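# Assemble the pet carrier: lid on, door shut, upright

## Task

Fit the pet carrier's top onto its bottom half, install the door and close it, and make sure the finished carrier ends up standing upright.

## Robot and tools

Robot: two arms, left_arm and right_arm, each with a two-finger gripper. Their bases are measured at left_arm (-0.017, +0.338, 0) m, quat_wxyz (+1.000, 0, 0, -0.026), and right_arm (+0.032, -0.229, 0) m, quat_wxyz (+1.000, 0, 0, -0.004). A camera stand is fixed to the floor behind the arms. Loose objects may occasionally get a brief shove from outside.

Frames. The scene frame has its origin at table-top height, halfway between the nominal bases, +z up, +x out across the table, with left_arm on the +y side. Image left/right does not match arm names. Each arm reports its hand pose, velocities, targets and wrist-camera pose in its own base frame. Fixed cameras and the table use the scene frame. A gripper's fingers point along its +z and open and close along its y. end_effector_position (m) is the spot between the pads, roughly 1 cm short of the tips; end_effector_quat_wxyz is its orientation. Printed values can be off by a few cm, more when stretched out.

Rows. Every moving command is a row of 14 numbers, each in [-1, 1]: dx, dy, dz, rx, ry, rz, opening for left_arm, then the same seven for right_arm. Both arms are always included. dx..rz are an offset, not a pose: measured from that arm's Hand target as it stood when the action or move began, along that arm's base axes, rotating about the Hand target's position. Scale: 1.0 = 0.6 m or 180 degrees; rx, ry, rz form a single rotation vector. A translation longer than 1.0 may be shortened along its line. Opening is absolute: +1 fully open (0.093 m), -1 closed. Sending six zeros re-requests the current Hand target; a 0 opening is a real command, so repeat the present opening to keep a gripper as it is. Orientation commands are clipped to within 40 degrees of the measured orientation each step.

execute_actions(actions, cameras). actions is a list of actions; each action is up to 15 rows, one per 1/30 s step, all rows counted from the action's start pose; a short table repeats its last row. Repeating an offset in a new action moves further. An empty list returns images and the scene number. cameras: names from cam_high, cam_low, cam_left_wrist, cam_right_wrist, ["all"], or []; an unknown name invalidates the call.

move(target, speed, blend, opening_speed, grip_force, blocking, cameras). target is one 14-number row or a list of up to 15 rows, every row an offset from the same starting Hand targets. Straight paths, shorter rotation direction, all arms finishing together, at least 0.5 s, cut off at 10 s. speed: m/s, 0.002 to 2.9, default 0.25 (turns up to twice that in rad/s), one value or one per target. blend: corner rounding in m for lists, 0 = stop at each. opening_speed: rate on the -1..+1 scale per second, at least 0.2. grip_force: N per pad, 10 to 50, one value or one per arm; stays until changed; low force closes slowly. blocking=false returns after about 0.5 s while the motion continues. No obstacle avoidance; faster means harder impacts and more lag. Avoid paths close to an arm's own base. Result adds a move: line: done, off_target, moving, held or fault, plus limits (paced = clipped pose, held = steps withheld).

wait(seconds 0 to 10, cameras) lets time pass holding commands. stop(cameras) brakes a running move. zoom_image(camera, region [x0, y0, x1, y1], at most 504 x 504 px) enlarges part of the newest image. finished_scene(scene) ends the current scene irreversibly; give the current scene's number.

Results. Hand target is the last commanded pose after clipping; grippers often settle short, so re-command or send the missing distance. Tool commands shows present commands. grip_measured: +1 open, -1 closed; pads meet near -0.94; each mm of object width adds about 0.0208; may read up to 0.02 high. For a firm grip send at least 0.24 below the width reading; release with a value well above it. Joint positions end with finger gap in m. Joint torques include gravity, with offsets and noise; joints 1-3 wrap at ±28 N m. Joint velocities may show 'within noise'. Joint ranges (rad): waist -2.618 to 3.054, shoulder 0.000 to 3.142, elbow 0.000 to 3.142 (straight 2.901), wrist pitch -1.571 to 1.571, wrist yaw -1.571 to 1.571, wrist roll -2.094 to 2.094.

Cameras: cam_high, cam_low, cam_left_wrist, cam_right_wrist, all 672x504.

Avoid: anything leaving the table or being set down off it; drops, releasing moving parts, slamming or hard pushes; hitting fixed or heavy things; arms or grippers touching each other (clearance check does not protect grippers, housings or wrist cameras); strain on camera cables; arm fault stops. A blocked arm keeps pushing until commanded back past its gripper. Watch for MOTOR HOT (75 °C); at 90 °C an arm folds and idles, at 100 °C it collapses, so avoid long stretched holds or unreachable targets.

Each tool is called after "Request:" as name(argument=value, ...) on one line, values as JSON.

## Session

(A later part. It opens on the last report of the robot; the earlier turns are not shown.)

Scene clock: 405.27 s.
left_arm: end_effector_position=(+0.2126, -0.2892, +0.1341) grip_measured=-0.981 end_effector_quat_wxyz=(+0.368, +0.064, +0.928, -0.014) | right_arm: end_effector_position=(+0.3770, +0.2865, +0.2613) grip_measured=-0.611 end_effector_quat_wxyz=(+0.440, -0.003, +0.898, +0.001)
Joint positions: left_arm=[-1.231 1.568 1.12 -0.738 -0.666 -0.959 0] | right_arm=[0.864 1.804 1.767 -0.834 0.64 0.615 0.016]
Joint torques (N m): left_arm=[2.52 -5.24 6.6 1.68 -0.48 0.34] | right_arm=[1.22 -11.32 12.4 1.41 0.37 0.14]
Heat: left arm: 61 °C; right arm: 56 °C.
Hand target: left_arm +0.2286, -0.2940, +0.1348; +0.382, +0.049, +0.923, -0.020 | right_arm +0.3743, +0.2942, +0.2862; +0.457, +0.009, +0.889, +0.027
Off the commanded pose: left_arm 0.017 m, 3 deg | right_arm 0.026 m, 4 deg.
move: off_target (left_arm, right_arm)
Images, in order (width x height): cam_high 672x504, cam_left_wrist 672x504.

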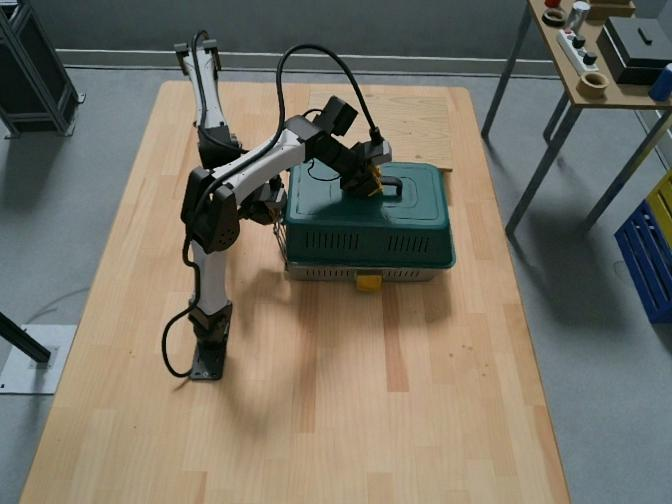

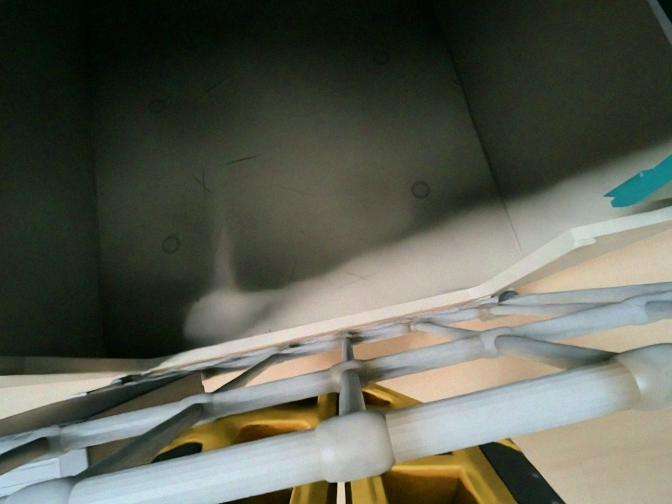

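Request:
move(target=[[-0.09,0.03,0.0,0,0,0,-1,0,0,0.02,0,0,0,-1],[-0.12,0.1,0.2,0,0,-0.16,-1,0,0,0.02,0,0,0,-1]], speed=0.12, cameras=["all"])

Request:
zoom_image(camera="cam_high", region=[250, 150, 460, 290])

Request:
zoom_image(camera="cam_left_wrist", region=[150, 0, 520, 330])

Scene clock: 429.73 s.
left_arm: end_effector_position=(+0.1557, -0.2332, +0.2400) grip_measured=-0.981 end_effector_quat_wxyz=(+0.355, +0.279, +0.887, -0.100) | right_arm: end_effector_position=(+0.3673, +0.2873, +0.2684) grip_measured=-0.611 end_effector_quat_wxyz=(+0.424, -0.012, +0.905, +0.000)
Joint positions: left_arm=[-1.236 1.078 1.143 -0.995 -0.432 -0.481 0] | right_arm=[0.876 1.809 1.827 -0.925 0.623 0.628 0.016]
Joint torques (N m): left_arm=[0.62 -3.96 9.24 1.53 -0.12 0.22] | right_arm=[0.23 -10.56 12.78 1.71 0.56 0.03]
Heat: left arm: 62 °C; right arm: 56 °C.
Hand target: left_arm +0.1566, -0.2340, +0.2548; +0.365, +0.277, +0.881, -0.115 | right_arm +0.3743, +0.2943, +0.2982; +0.457, +0.009, +0.889, +0.027
Off the commanded pose: left_arm 0.015 m, 2 deg | right_arm 0.031 m, 6 deg.
move: off_target (left_arm, right_arm)

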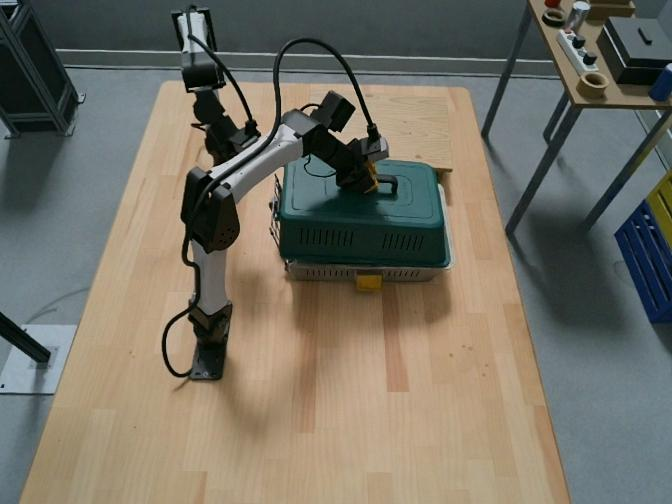

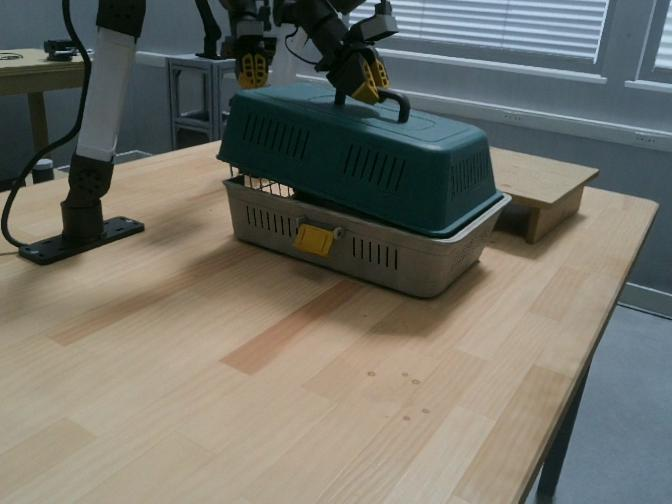

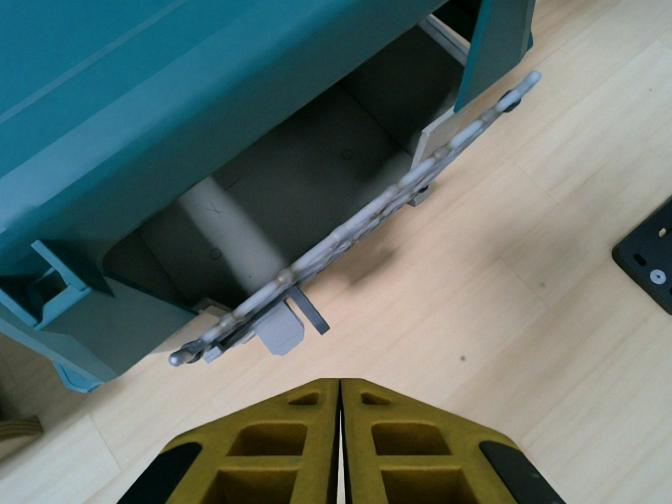

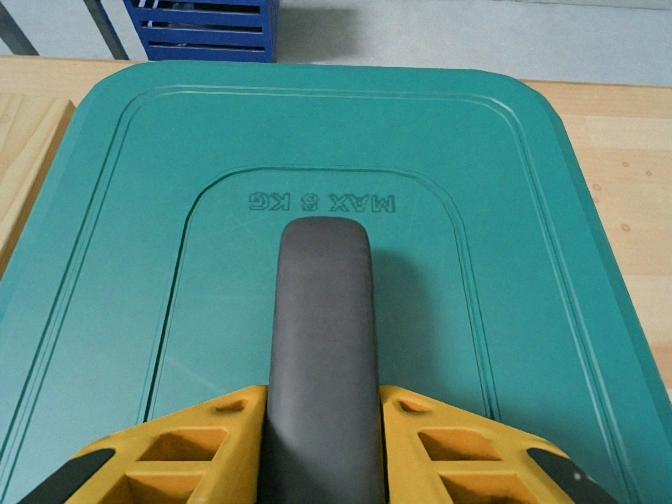

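Scaled by 2.400 from the camera's 672x504 image, which has a finer 960x720 frame.

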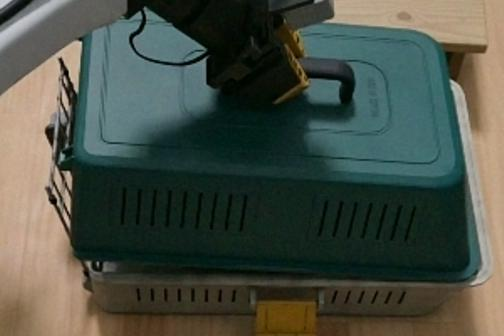

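Scaled by 1.362 from the camera's 672x504 image, which has a finer 960x720 frame.

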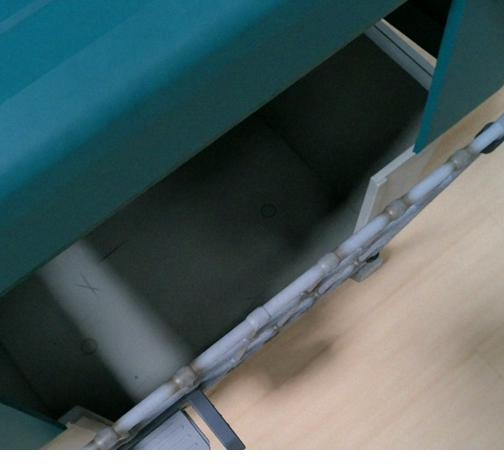

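Request:
move(target=[[0,0,0,0,0,0,-1,0,0,0.05,0,0.012,0,-1],[0.06,-0.1,-0.098,0,0,0,-1,0.0,0,0.05,0,0.012,0,-1],[0.13,-0.126,-0.098,0,0,0,-1,0.0,0,0.05,0,0.012,0,-1]], speed=[0.08,0.12,0.06], cameras=["cam_high","cam_low","cam_left_wrist"])

Request:
zoom_image(camera="cam_left_wrist", region=[380, 0, 672, 300])

Request:
zoom_image(camera="cam_low", region=[180, 20, 540, 300])

Request:
zoom_image(camera="cam_high", region=[250, 150, 460, 290])

Scene clock: 439.27 s.
left_arm: end_effector_position=(+0.2139, -0.2996, +0.1793) grip_measured=-0.981 end_effector_quat_wxyz=(+0.335, +0.302, +0.887, -0.101) | right_arm: end_effector_position=(+0.3792, +0.2856, +0.3020) grip_measured=-0.611 end_effector_quat_wxyz=(+0.421, -0.004, +0.907, -0.009)
Joint positions: left_arm=[-1.085 1.375 1.105 -0.641 -0.298 -0.326 0] | right_arm=[0.854 1.912 2.111 -1.118 0.625 0.629 0.016]
Joint torques (N m): left_arm=[2.41 -4.08 10.15 2.19 -0.29 0.16] | right_arm=[1.39 -12.11 12.04 1.45 0.25 0.16]
Heat: left arm: 63 °C; right arm: 58 °C.
Hand target: left_arm +0.2346, -0.3095, +0.1959; +0.365, +0.277, +0.881, -0.115 | right_arm +0.3743, +0.2942, +0.3282; +0.440, +0.009, +0.897, +0.027
Off the commanded pose: left_arm 0.028 m, 5 deg | right_arm 0.028 m, 5 deg.
move: off_target (left_arm, right_arm)
Images, in order (width x height): cam_high 672x504, cam_low 672x504, cam_left_wrist 672x504.

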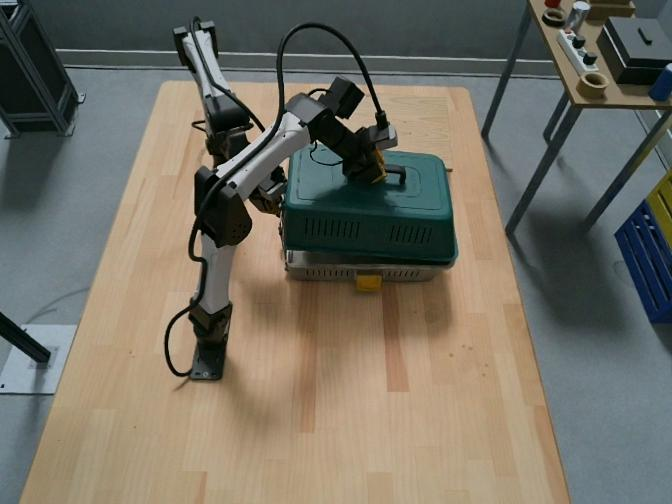

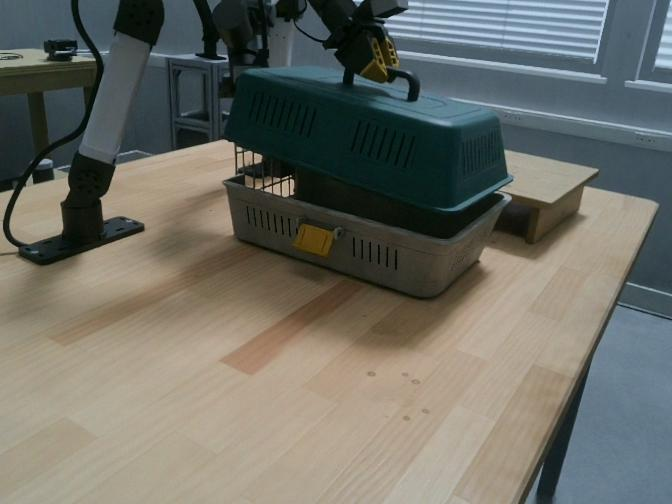

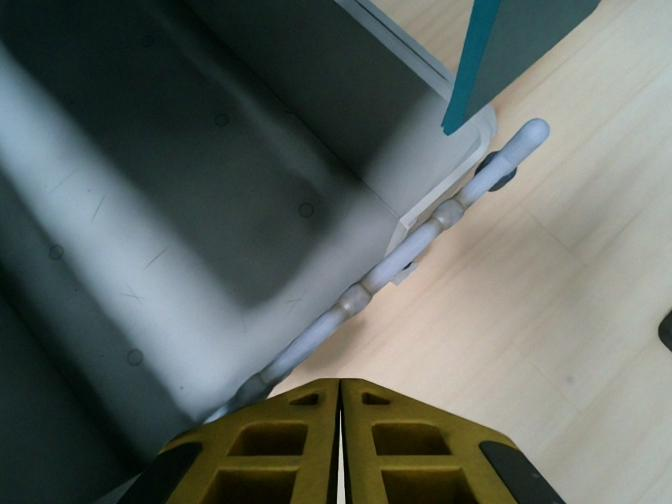

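Scaled by 1.680 from the camera's 672x504 image, which has a finer 960x720 frame.

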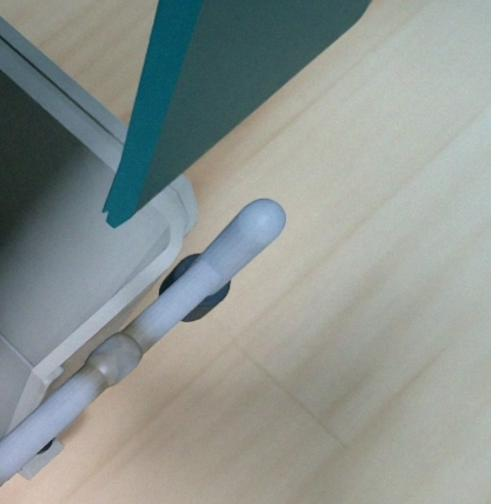

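Scaled by 1.400 from the camera's 672x504 image, which has a finer 960x720 frame.

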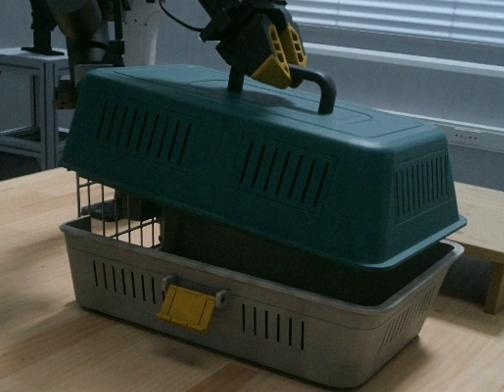

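Scaled by 2.400 from the camera's 672x504 image, which has a finer 960x720 frame.

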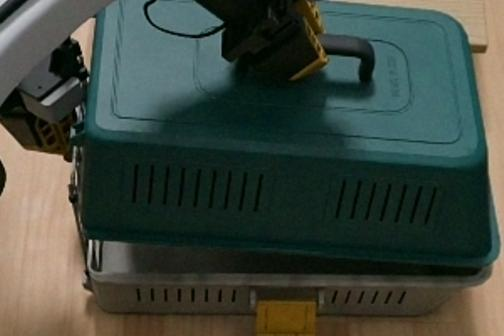

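Request:
move(target=[[-0.05,0.02,0,0,0,0,-1,0.0,0,0,0,0,0,-1],[-0.05,0.02,0,0,0,0,-1,-0.004,0,-0.04,0,0.005,0,-1],[0,0,0,0,0,0,-1,-0.004,0,-0.04,0,0.005,0,-1]], speed=[0.08,0.06,0.06], cameras=["cam_high","cam_low","cam_left_wrist"])

Request:
zoom_image(camera="cam_left_wrist", region=[380, 0, 672, 300])

Request:
zoom_image(camera="cam_low", region=[180, 20, 540, 300])

Request:
zoom_image(camera="cam_high", region=[250, 150, 460, 290])

Scene clock: 450.23 s.
left_arm: end_effector_position=(+0.2224, -0.2983, +0.1876) grip_measured=-0.981 end_effector_quat_wxyz=(+0.348, +0.283, +0.888, -0.103) | right_arm: end_effector_position=(+0.3761, +0.2963, +0.2829) grip_measured=-0.611 end_effector_quat_wxyz=(+0.415, -0.011, +0.910, +0.001)
Joint positions: left_arm=[-1.07 1.372 1.119 -0.632 -0.314 -0.341 0] | right_arm=[0.869 1.899 2.02 -1.045 0.606 0.636 0.016]
Joint torques (N m): left_arm=[1.18 -3.36 9.13 2.14 -0.12 0.34] | right_arm=[0.21 -14.71 7.21 1.55 0.36 0.22]
Heat: left arm: 64 °C; right arm: 58 °C.
Hand target: left_arm +0.2346, -0.3096, +0.1960; +0.365, +0.277, +0.881, -0.115 | right_arm +0.3720, +0.2942, +0.3041; +0.433, +0.010, +0.901, +0.027
Off the commanded pose: left_arm 0.019 m, 3 deg | right_arm 0.022 m, 5 deg.
move: off_target (left_arm, right_arm)
Images, in order (width x height): cam_high 672x504, cam_low 672x504, cam_left_wrist 672x504.

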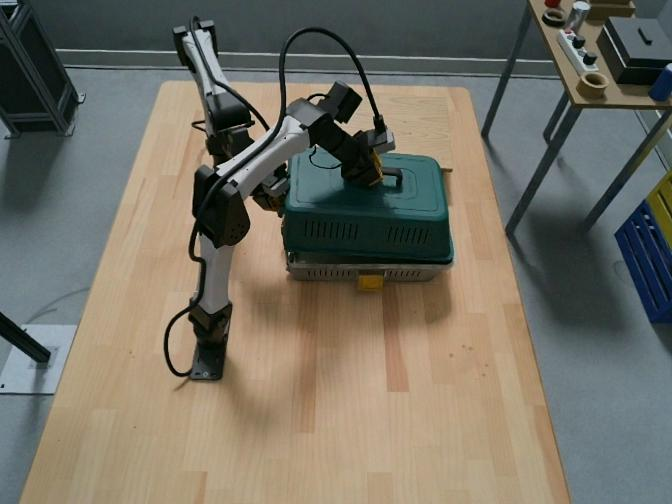

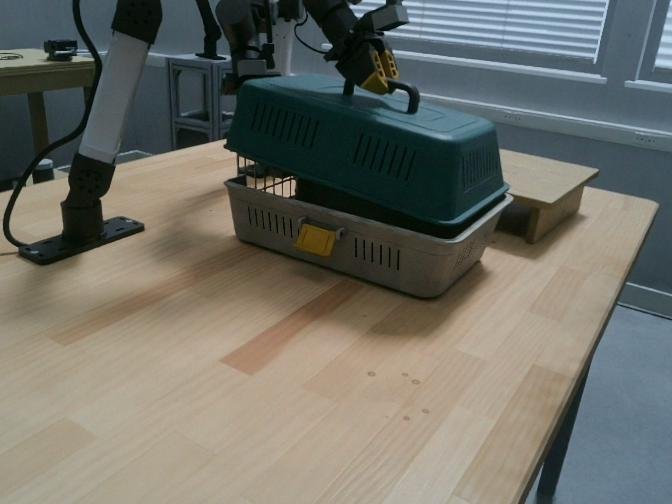

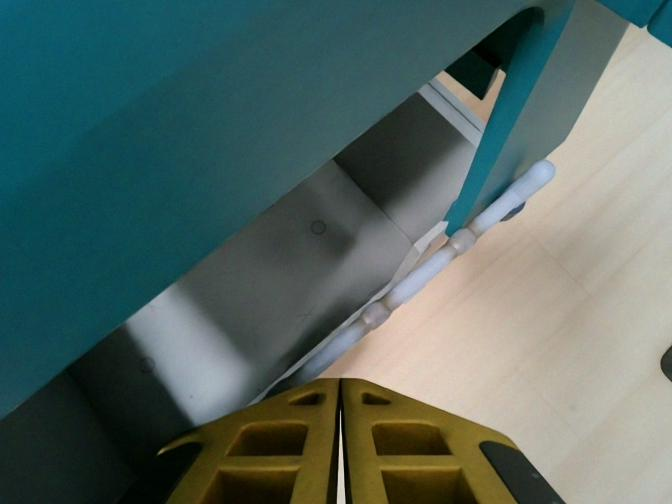

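Scaled by 1.680 from the camera's 672x504 image, which has a finer 960x720 frame.

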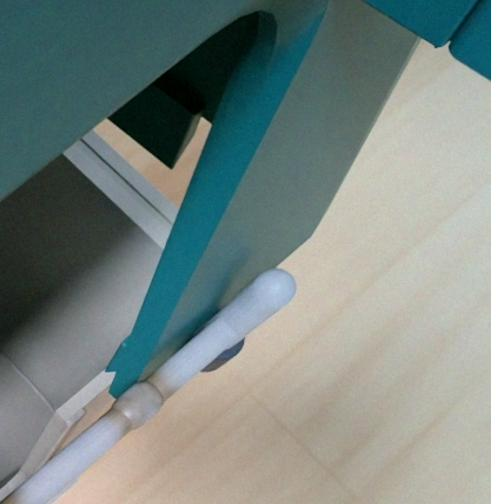

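Scaled by 1.400 from the camera's 672x504 image, which has a finer 960x720 frame.

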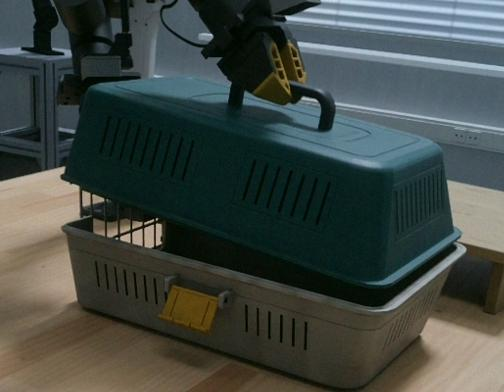

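Scaled by 2.400 from the camera's 672x504 image, which has a finer 960x720 frame.

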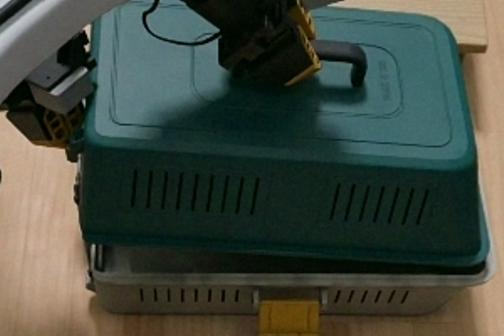

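Request:
move(target=[0,0,0,0,0,0,-1,0,0,0.01,0,-0.035,-0.0064,-1], speed=0.06, cameras=["cam_high","cam_low","cam_left_wrist"])

Request:
zoom_image(camera="cam_left_wrist", region=[380, 0, 672, 300])

Request:
zoom_image(camera="cam_low", region=[180, 20, 540, 300])

Request:
zoom_image(camera="cam_high", region=[250, 150, 460, 290])

Scene clock: 459.23 s.
left_arm: end_effector_position=(+0.2246, -0.3004, +0.1861) grip_measured=-0.981 end_effector_quat_wxyz=(+0.349, +0.282, +0.888, -0.104) | right_arm: end_effector_position=(+0.3748, +0.2959, +0.2753) grip_measured=-0.611 end_effector_quat_wxyz=(+0.445, -0.006, +0.895, -0.008)
Joint positions: left_arm=[-1.067 1.382 1.119 -0.619 -0.311 -0.34 0] | right_arm=[0.891 1.849 1.877 -0.913 0.676 0.627 0.016]
Joint torques (N m): left_arm=[0.81 -4.33 9.31 2.05 -0.17 0.35] | right_arm=[0.73 -16.09 7.61 1.84 0.64 0.05]
Heat: left arm: 65 °C; right arm: 55 °C.
Hand target: left_arm +0.2346, -0.3096, +0.1960; +0.365, +0.277, +0.881, -0.115 | right_arm +0.3719, +0.2942, +0.3102; +0.482, +0.017, +0.876, +0.023
Off the commanded pose: left_arm 0.017 m, 2 deg | right_arm 0.035 m, 7 deg.
move: off_target (left_arm, right_arm)
Images, in order (width x height): cam_high 672x504, cam_low 672x504, cam_left_wrist 672x504.

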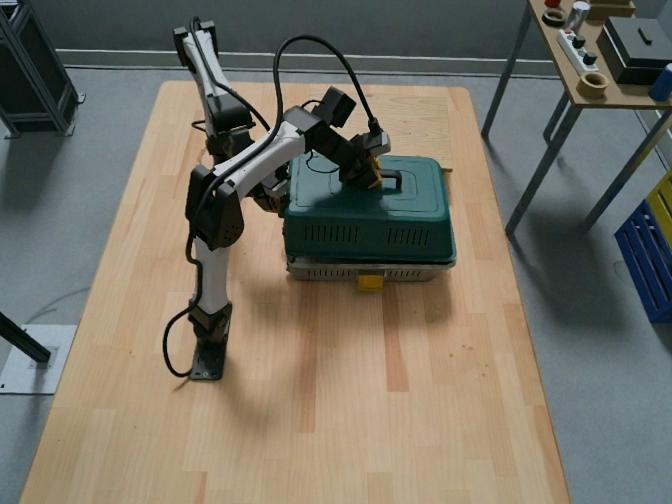

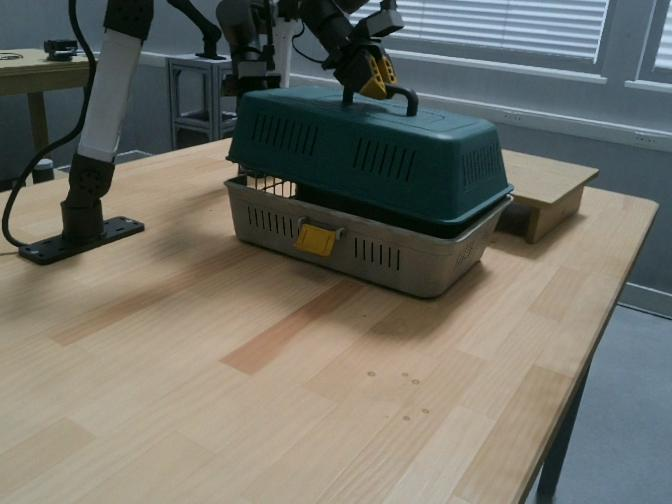

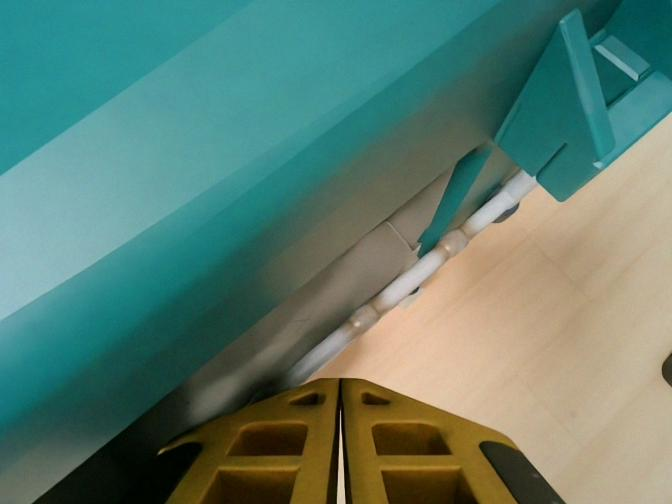

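Scaled by 1.680 from the camera's 672x504 image, which has a finer 960x720 frame.

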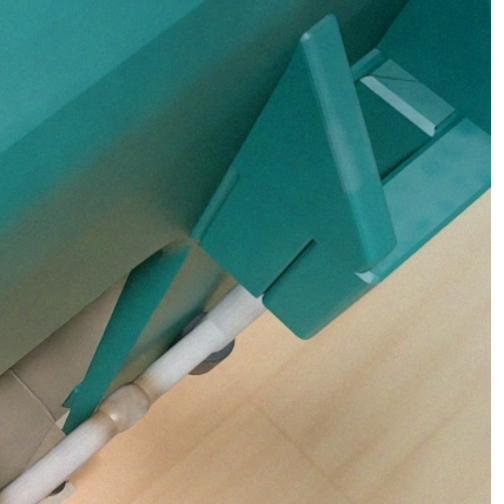

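Scaled by 1.400 from the camera's 672x504 image, which has a finer 960x720 frame.

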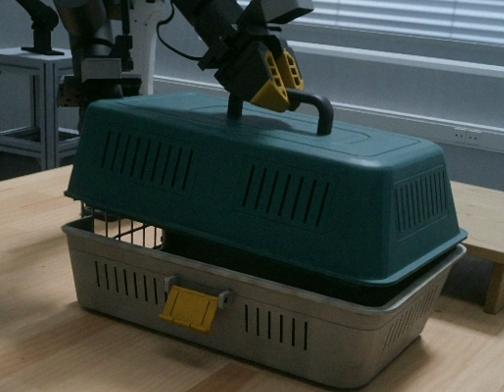

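Scaled by 2.400 from the camera's 672x504 image, which has a finer 960x720 frame.

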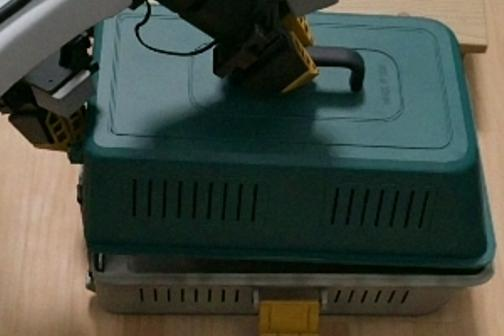

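Request:
move(target=[0,0,0,0,0,0,-1,0,-0.008,-0.03,0,-0.006,0,-1], speed=0.05, cameras=["cam_high","cam_low","cam_left_wrist"])

Request:
zoom_image(camera="cam_left_wrist", region=[380, 0, 672, 300])

Request:
zoom_image(camera="cam_low", region=[180, 20, 540, 300])

Request:
zoom_image(camera="cam_high", region=[250, 150, 460, 290])

Scene clock: 465.97 s.
left_arm: end_effector_position=(+0.2250, -0.3004, +0.1863) grip_measured=-0.981 end_effector_quat_wxyz=(+0.349, +0.281, +0.888, -0.105) | right_arm: end_effector_position=(+0.3731, +0.2908, +0.2619) grip_measured=-0.611 end_effector_quat_wxyz=(+0.458, -0.003, +0.889, -0.004)
Joint positions: left_arm=[-1.065 1.382 1.119 -0.618 -0.311 -0.34 0] | right_arm=[0.89 1.793 1.73 -0.79 0.689 0.615 0.016]
Joint torques (N m): left_arm=[0.81 -4.18 9.29 2.01 -0.14 0.31] | right_arm=[0.34 -14.95 7.56 1.89 0.58 -0.02]
Heat: left arm: 65 °C; right arm: 55 °C.
Hand target: left_arm +0.2347, -0.3095, +0.1961; +0.365, +0.277, +0.881, -0.115 | right_arm +0.3720, +0.2894, +0.2921; +0.490, +0.017, +0.871, +0.023
Off the commanded pose: left_arm 0.016 m, 2 deg | right_arm 0.030 m, 6 deg.
move: off_target (left_arm, right_arm)
Images, in order (width x height): cam_high 672x504, cam_low 672x504, cam_left_wrist 672x504.

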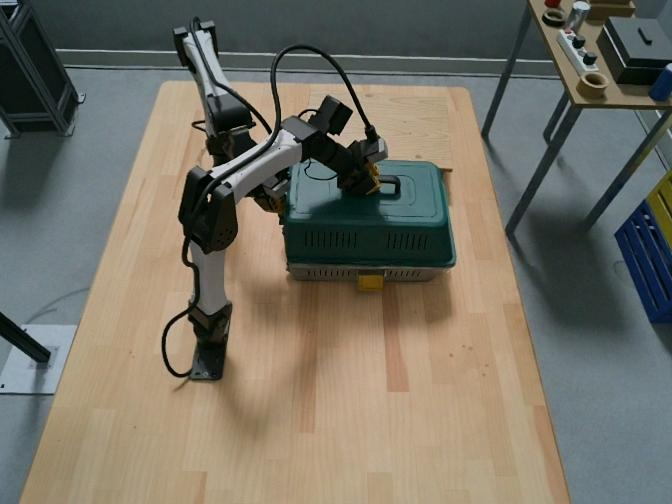

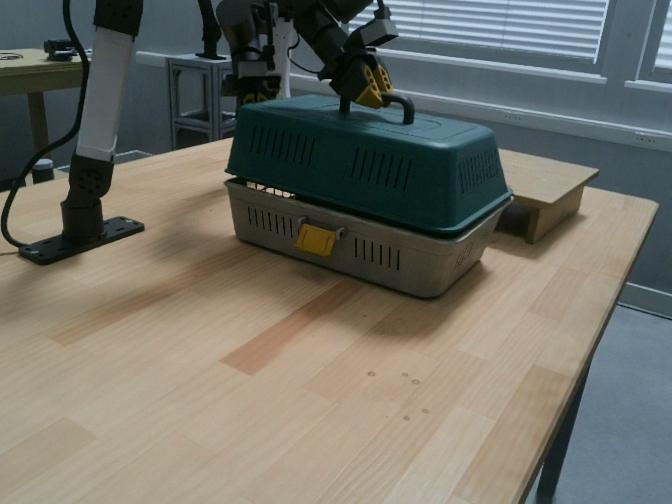

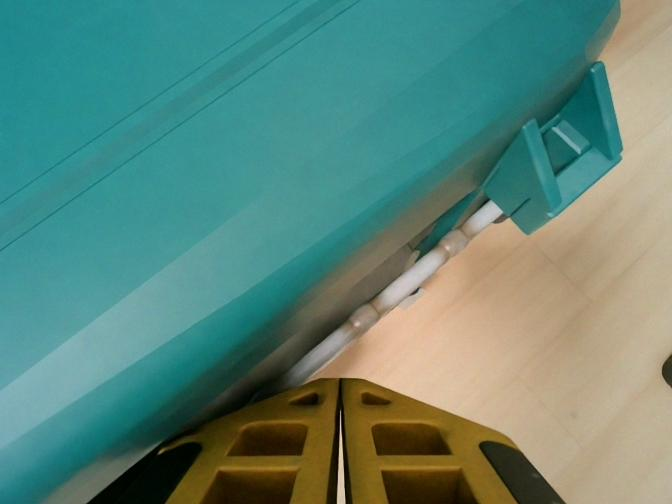

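Scaled by 1.680 from the camera's 672x504 image, which has a finer 960x720 frame.

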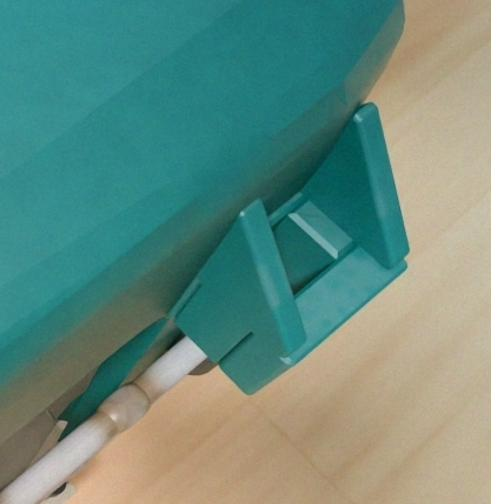

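Scaled by 1.400 from the camera's 672x504 image, which has a finer 960x720 frame.

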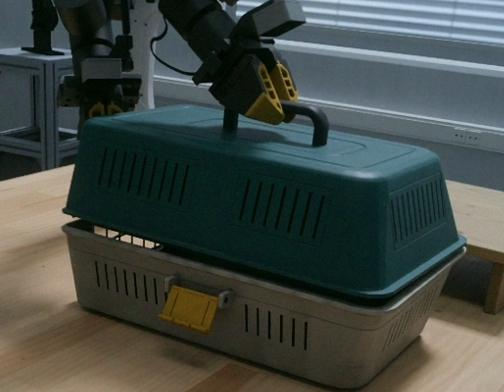

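Scaled by 2.400 from the camera's 672x504 image, which has a finer 960x720 frame.

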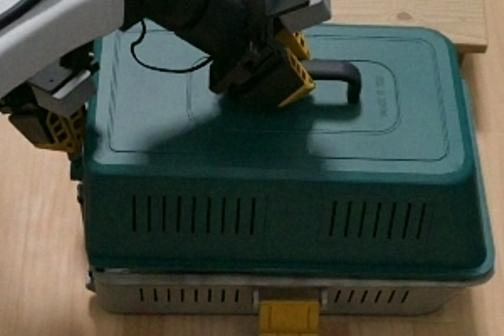

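Request:
move(target=[0,0,0,0,0,0,-1,0,-0.002,-0.025,0,-0.006,0,-1], speed=0.05, cameras=["cam_high","cam_low","cam_left_wrist"])

Request:
zoom_image(camera="cam_left_wrist", region=[380, 0, 672, 300])

Request:
zoom_image(camera="cam_low", region=[180, 20, 540, 300])

Request:
zoom_image(camera="cam_high", region=[250, 150, 460, 290])

Scene clock: 469.83 s.
left_arm: end_effector_position=(+0.2243, -0.3012, +0.1851) grip_measured=-0.981 end_effector_quat_wxyz=(+0.346, +0.282, +0.888, -0.106) | right_arm: end_effector_position=(+0.3724, +0.2881, +0.2595) grip_measured=-0.611 end_effector_quat_wxyz=(+0.473, +0.001, +0.881, +0.006)
Joint positions: left_arm=[-1.065 1.385 1.119 -0.618 -0.305 -0.34 0] | right_arm=[0.89 1.75 1.639 -0.692 0.697 0.601 0.016]
Joint torques (N m): left_arm=[1.05 -4.48 9.26 2.02 -0.2 0.3] | right_arm=[0.5 -12.72 6.56 1.98 0.59 -0.01]
Heat: left arm: 66 °C; right arm: 54 °C.
Hand target: left_arm +0.2347, -0.3095, +0.1960; +0.365, +0.277, +0.881, -0.115 | right_arm +0.3719, +0.2882, +0.2770; +0.499, +0.017, +0.866, +0.023
Off the commanded pose: left_arm 0.017 m, 3 deg | right_arm 0.018 m, 4 deg.
move: off_target (left_arm, right_arm)
Images, in order (width x height): cam_high 672x504, cam_low 672x504, cam_left_wrist 672x504.

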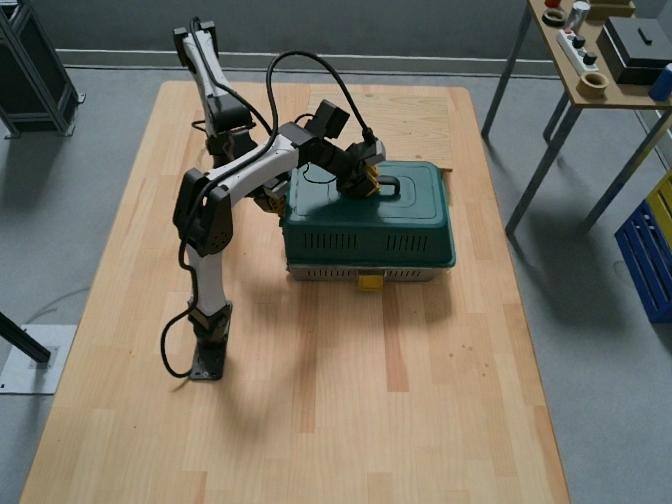

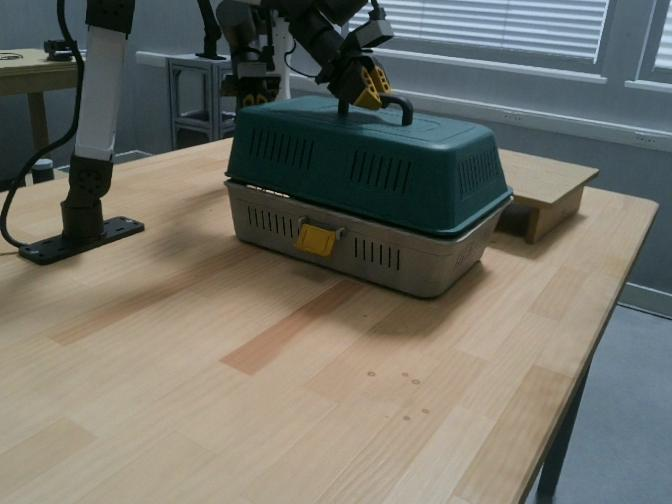

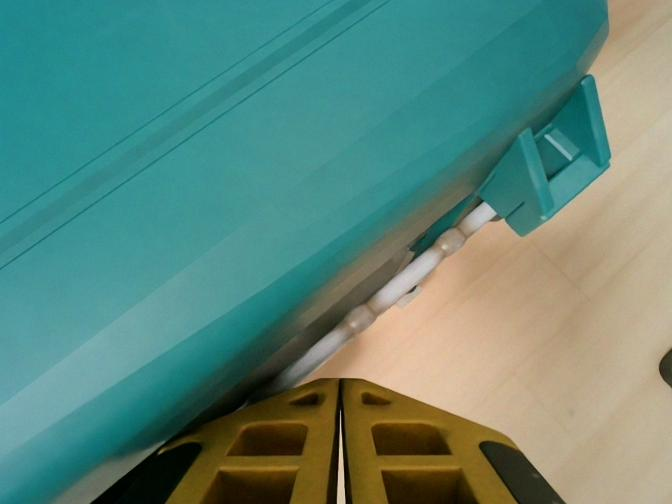

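Scaled by 1.680 from the camera's 672x504 image, which has a finer 960x720 frame.

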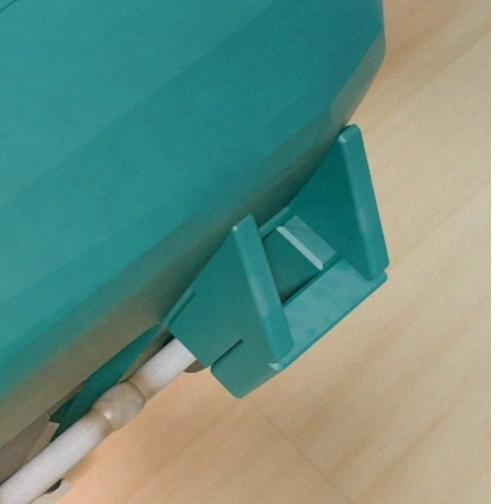

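Scaled by 1.400 from the camera's 672x504 image, which has a finer 960x720 frame.

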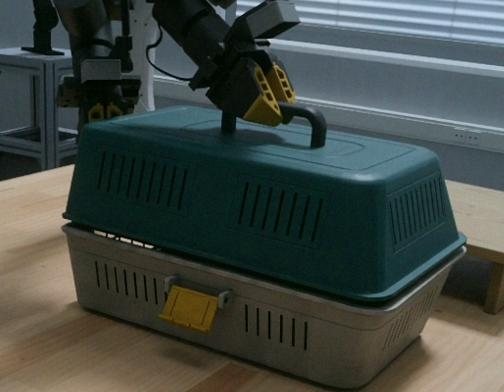

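Scaled by 2.400 from the camera's 672x504 image, which has a finer 960x720 frame.

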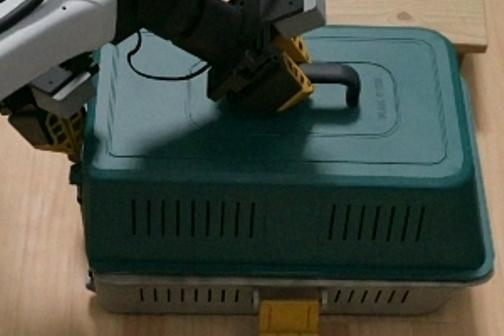

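Request:
move(target=[0,0,0,0,0,0,-1,0,-0.001,-0.025,0,-0.006,0,-1], speed=0.05)

Request:
move(target=[[-0.08,0.05,0.0,0,0,0,-1,0,0,0,0,0,0,-1],[-0.175,0.182,0.188,0,0,0,-1,0,0,0,0,0,0,-1]], speed=0.15, blend=0.02, cameras=["cam_high","cam_low","cam_left_wrist"])

Request:
zoom_image(camera="cam_left_wrist", region=[150, 190, 350, 320])

Request:
zoom_image(camera="cam_left_wrist", region=[380, 0, 490, 200])

Request:
zoom_image(camera="cam_low", region=[180, 20, 540, 300])

Scene clock: 475.03 s.
left_arm: end_effector_position=(+0.2244, -0.3013, +0.1852) grip_measured=-0.981 end_effector_quat_wxyz=(+0.347, +0.282, +0.888, -0.106) | right_arm: end_effector_position=(+0.3755, +0.2871, +0.2562) grip_measured=-0.611 end_effector_quat_wxyz=(+0.496, +0.005, +0.868, +0.012)
Joint positions: left_arm=[-1.065 1.385 1.119 -0.617 -0.305 -0.34 0] | right_arm=[0.89 1.722 1.55 -0.569 0.721 0.573 0.016]
Joint torques (N m): left_arm=[0.99 -4.55 9.18 2 -0.2 0.29] | right_arm=[0.72 -11.43 6.05 1.82 0.45 0.12]
Heat: left arm: 66 °C; right arm: 53 °C.
Hand target: left_arm +0.2347, -0.3095, +0.1960; +0.365, +0.277, +0.881, -0.115 | right_arm +0.3719, +0.2876, +0.2622; +0.507, +0.016, +0.862, +0.024
Off the commanded pose: left_arm 0.017 m, 3 deg | right_arm 0.007 m, 2 deg.
move: off_target (left_arm)

Scene clock: 477.23 s.
left_arm: end_effector_position=(+0.1286, -0.2010, +0.2982) grip_measured=-0.981 end_effector_quat_wxyz=(+0.354, +0.290, +0.883, -0.106) | right_arm: end_effector_position=(+0.3755, +0.2871, +0.2561) grip_measured=-0.611 end_effector_quat_wxyz=(+0.496, +0.005, +0.868, +0.011)
Joint positions: left_arm=[-1.325 1.039 1.387 -1.3 -0.467 -0.539 0] | right_arm=[0.89 1.722 1.55 -0.569 0.721 0.572 0.016]
Joint torques (N m): left_arm=[-0.49 -1.72 8.05 1.5 -0.45 -0.09] | right_arm=[0.73 -11.44 6.06 1.84 0.45 0.12]
Heat: left arm: 66 °C; right arm: 53 °C.
Hand target: left_arm +0.1297, -0.2003, +0.3088; +0.365, +0.277, +0.881, -0.115 | right_arm +0.3720, +0.2876, +0.2621; +0.507, +0.016, +0.862, +0.023
Off the commanded pose: left_arm 0.011 m, 2 deg | right_arm 0.007 m, 2 deg.
move: off_target (left_arm)
Images, in order (width x height): cam_high 672x504, cam_low 672x504, cam_left_wrist 672x504.

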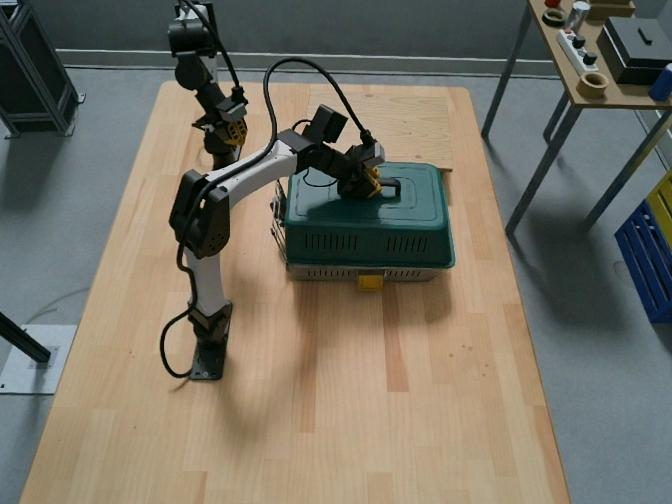

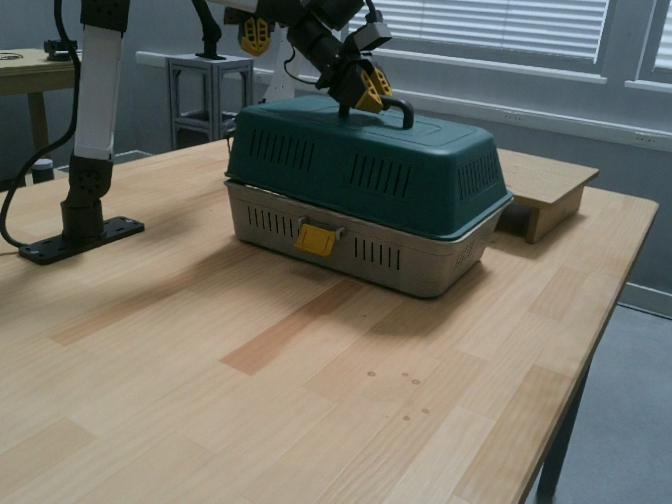

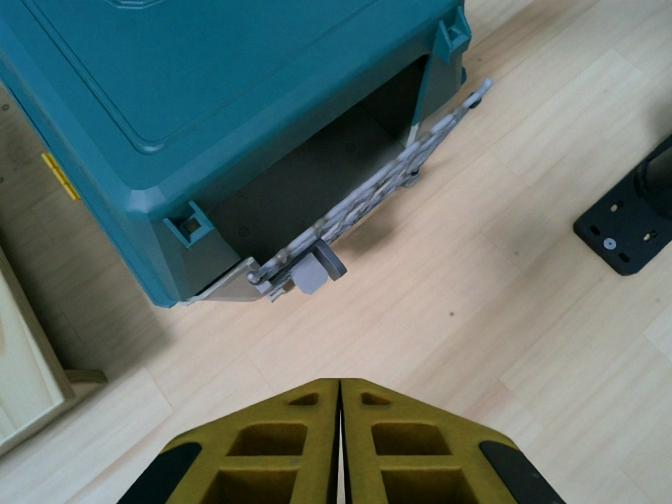

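Scaled by 2.520 from the camera's 672x504 image, which has a finer 960x720 frame.

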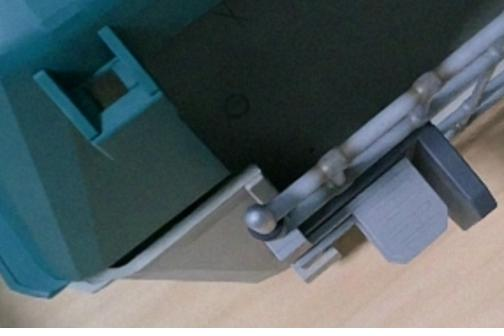

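Scaled by 2.520 from the camera's 672x504 image, which has a finer 960x720 frame.

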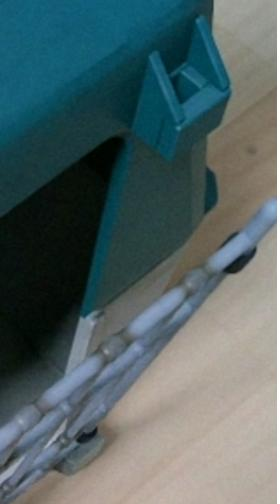

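Scaled by 1.400 from the camera's 672x504 image, which has a finer 960x720 frame.

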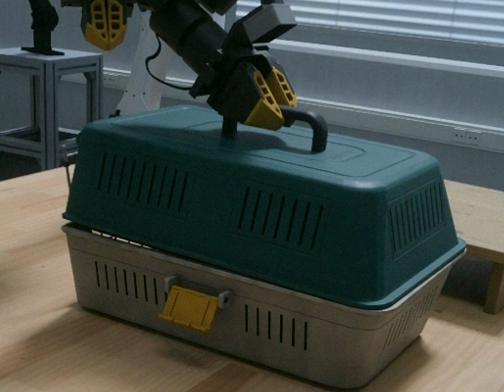

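Request:
move(target=[0,0,0,0,0,0,-1,0.003,0,-0.042,0,0,0,-1], speed=0.05, cameras=["cam_high","cam_low","cam_left_wrist"])

Request:
zoom_image(camera="cam_left_wrist", region=[150, 0, 520, 330])

Request:
zoom_image(camera="cam_low", region=[180, 20, 540, 300])

Request:
zoom_image(camera="cam_high", region=[250, 150, 460, 290])

Scene clock: 510.93 s.
left_arm: end_effector_position=(+0.1286, -0.2008, +0.2981) grip_measured=-0.981 end_effector_quat_wxyz=(+0.353, +0.290, +0.883, -0.106) | right_arm: end_effector_position=(+0.3775, +0.2856, +0.2545) grip_measured=-0.611 end_effector_quat_wxyz=(+0.520, +0.011, +0.854, +0.018)
Joint positions: left_arm=[-1.325 1.039 1.387 -1.301 -0.467 -0.54 0] | right_arm=[0.892 1.696 1.465 -0.444 0.749 0.546 0.016]
Joint torques (N m): left_arm=[-0.39 -1.84 8.31 1.46 -0.43 -0.02] | right_arm=[0.17 -8.42 4.83 1.67 0.13 0.35]
Heat: left arm: 63 °C; right arm: 49 °C.
Hand target: left_arm +0.1297, -0.2003, +0.3088; +0.365, +0.277, +0.881, -0.115 | right_arm +0.3737, +0.2876, +0.2369; +0.507, +0.016, +0.862, +0.024
Off the commanded pose: left_arm 0.011 m, 2 deg | right_arm 0.018 m, 2 deg.
move: off_target (left_arm, right_arm)
Images, in order (width x height): cam_high 672x504, cam_low 672x504, cam_left_wrist 672x504.

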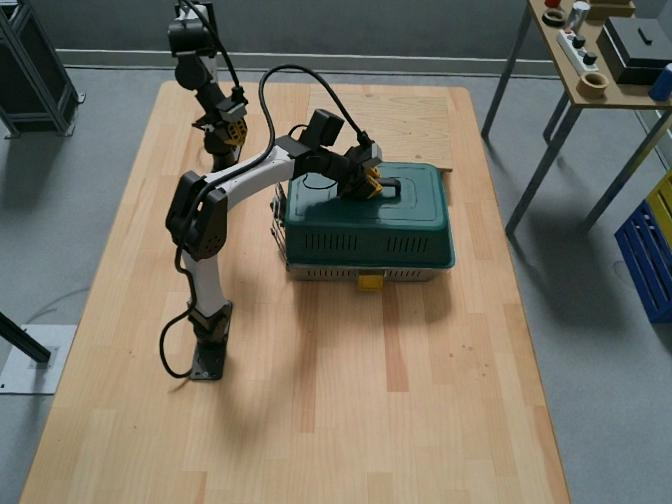

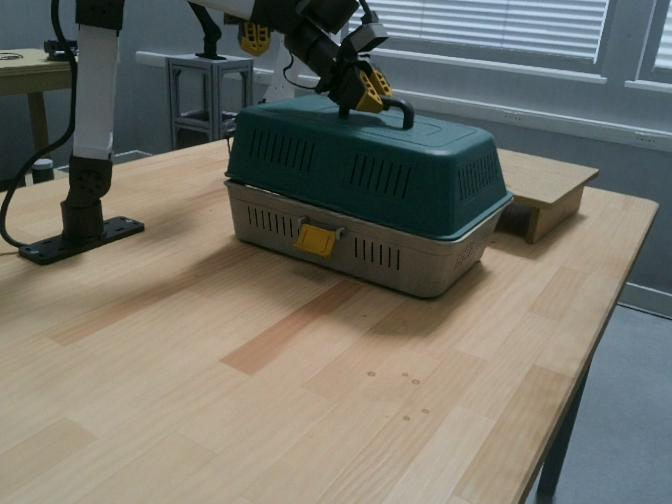

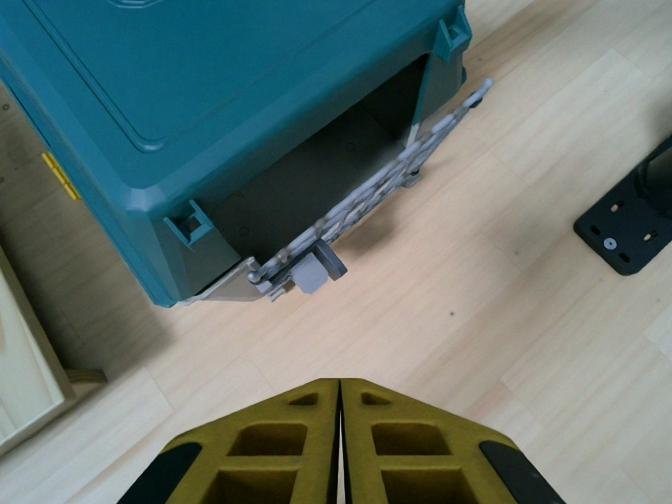

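Scaled by 1.362 from the camera's 672x504 image, which has a finer 960x720 frame.

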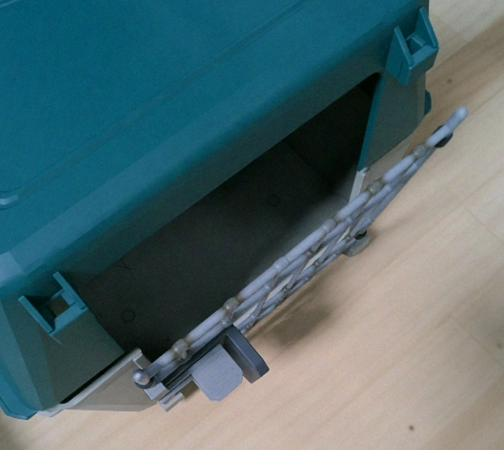

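Scaled by 1.400 from the camera's 672x504 image, which has a finer 960x720 frame.

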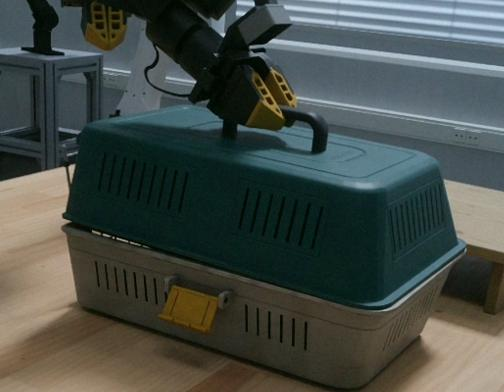

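Scaled by 2.400 from the camera's 672x504 image, which has a finer 960x720 frame.

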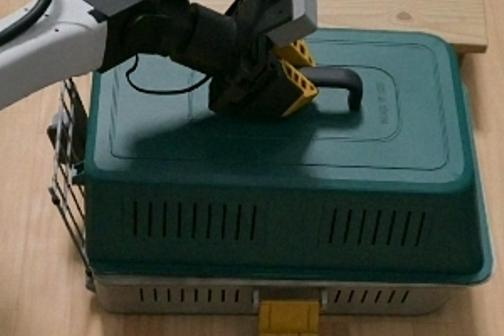

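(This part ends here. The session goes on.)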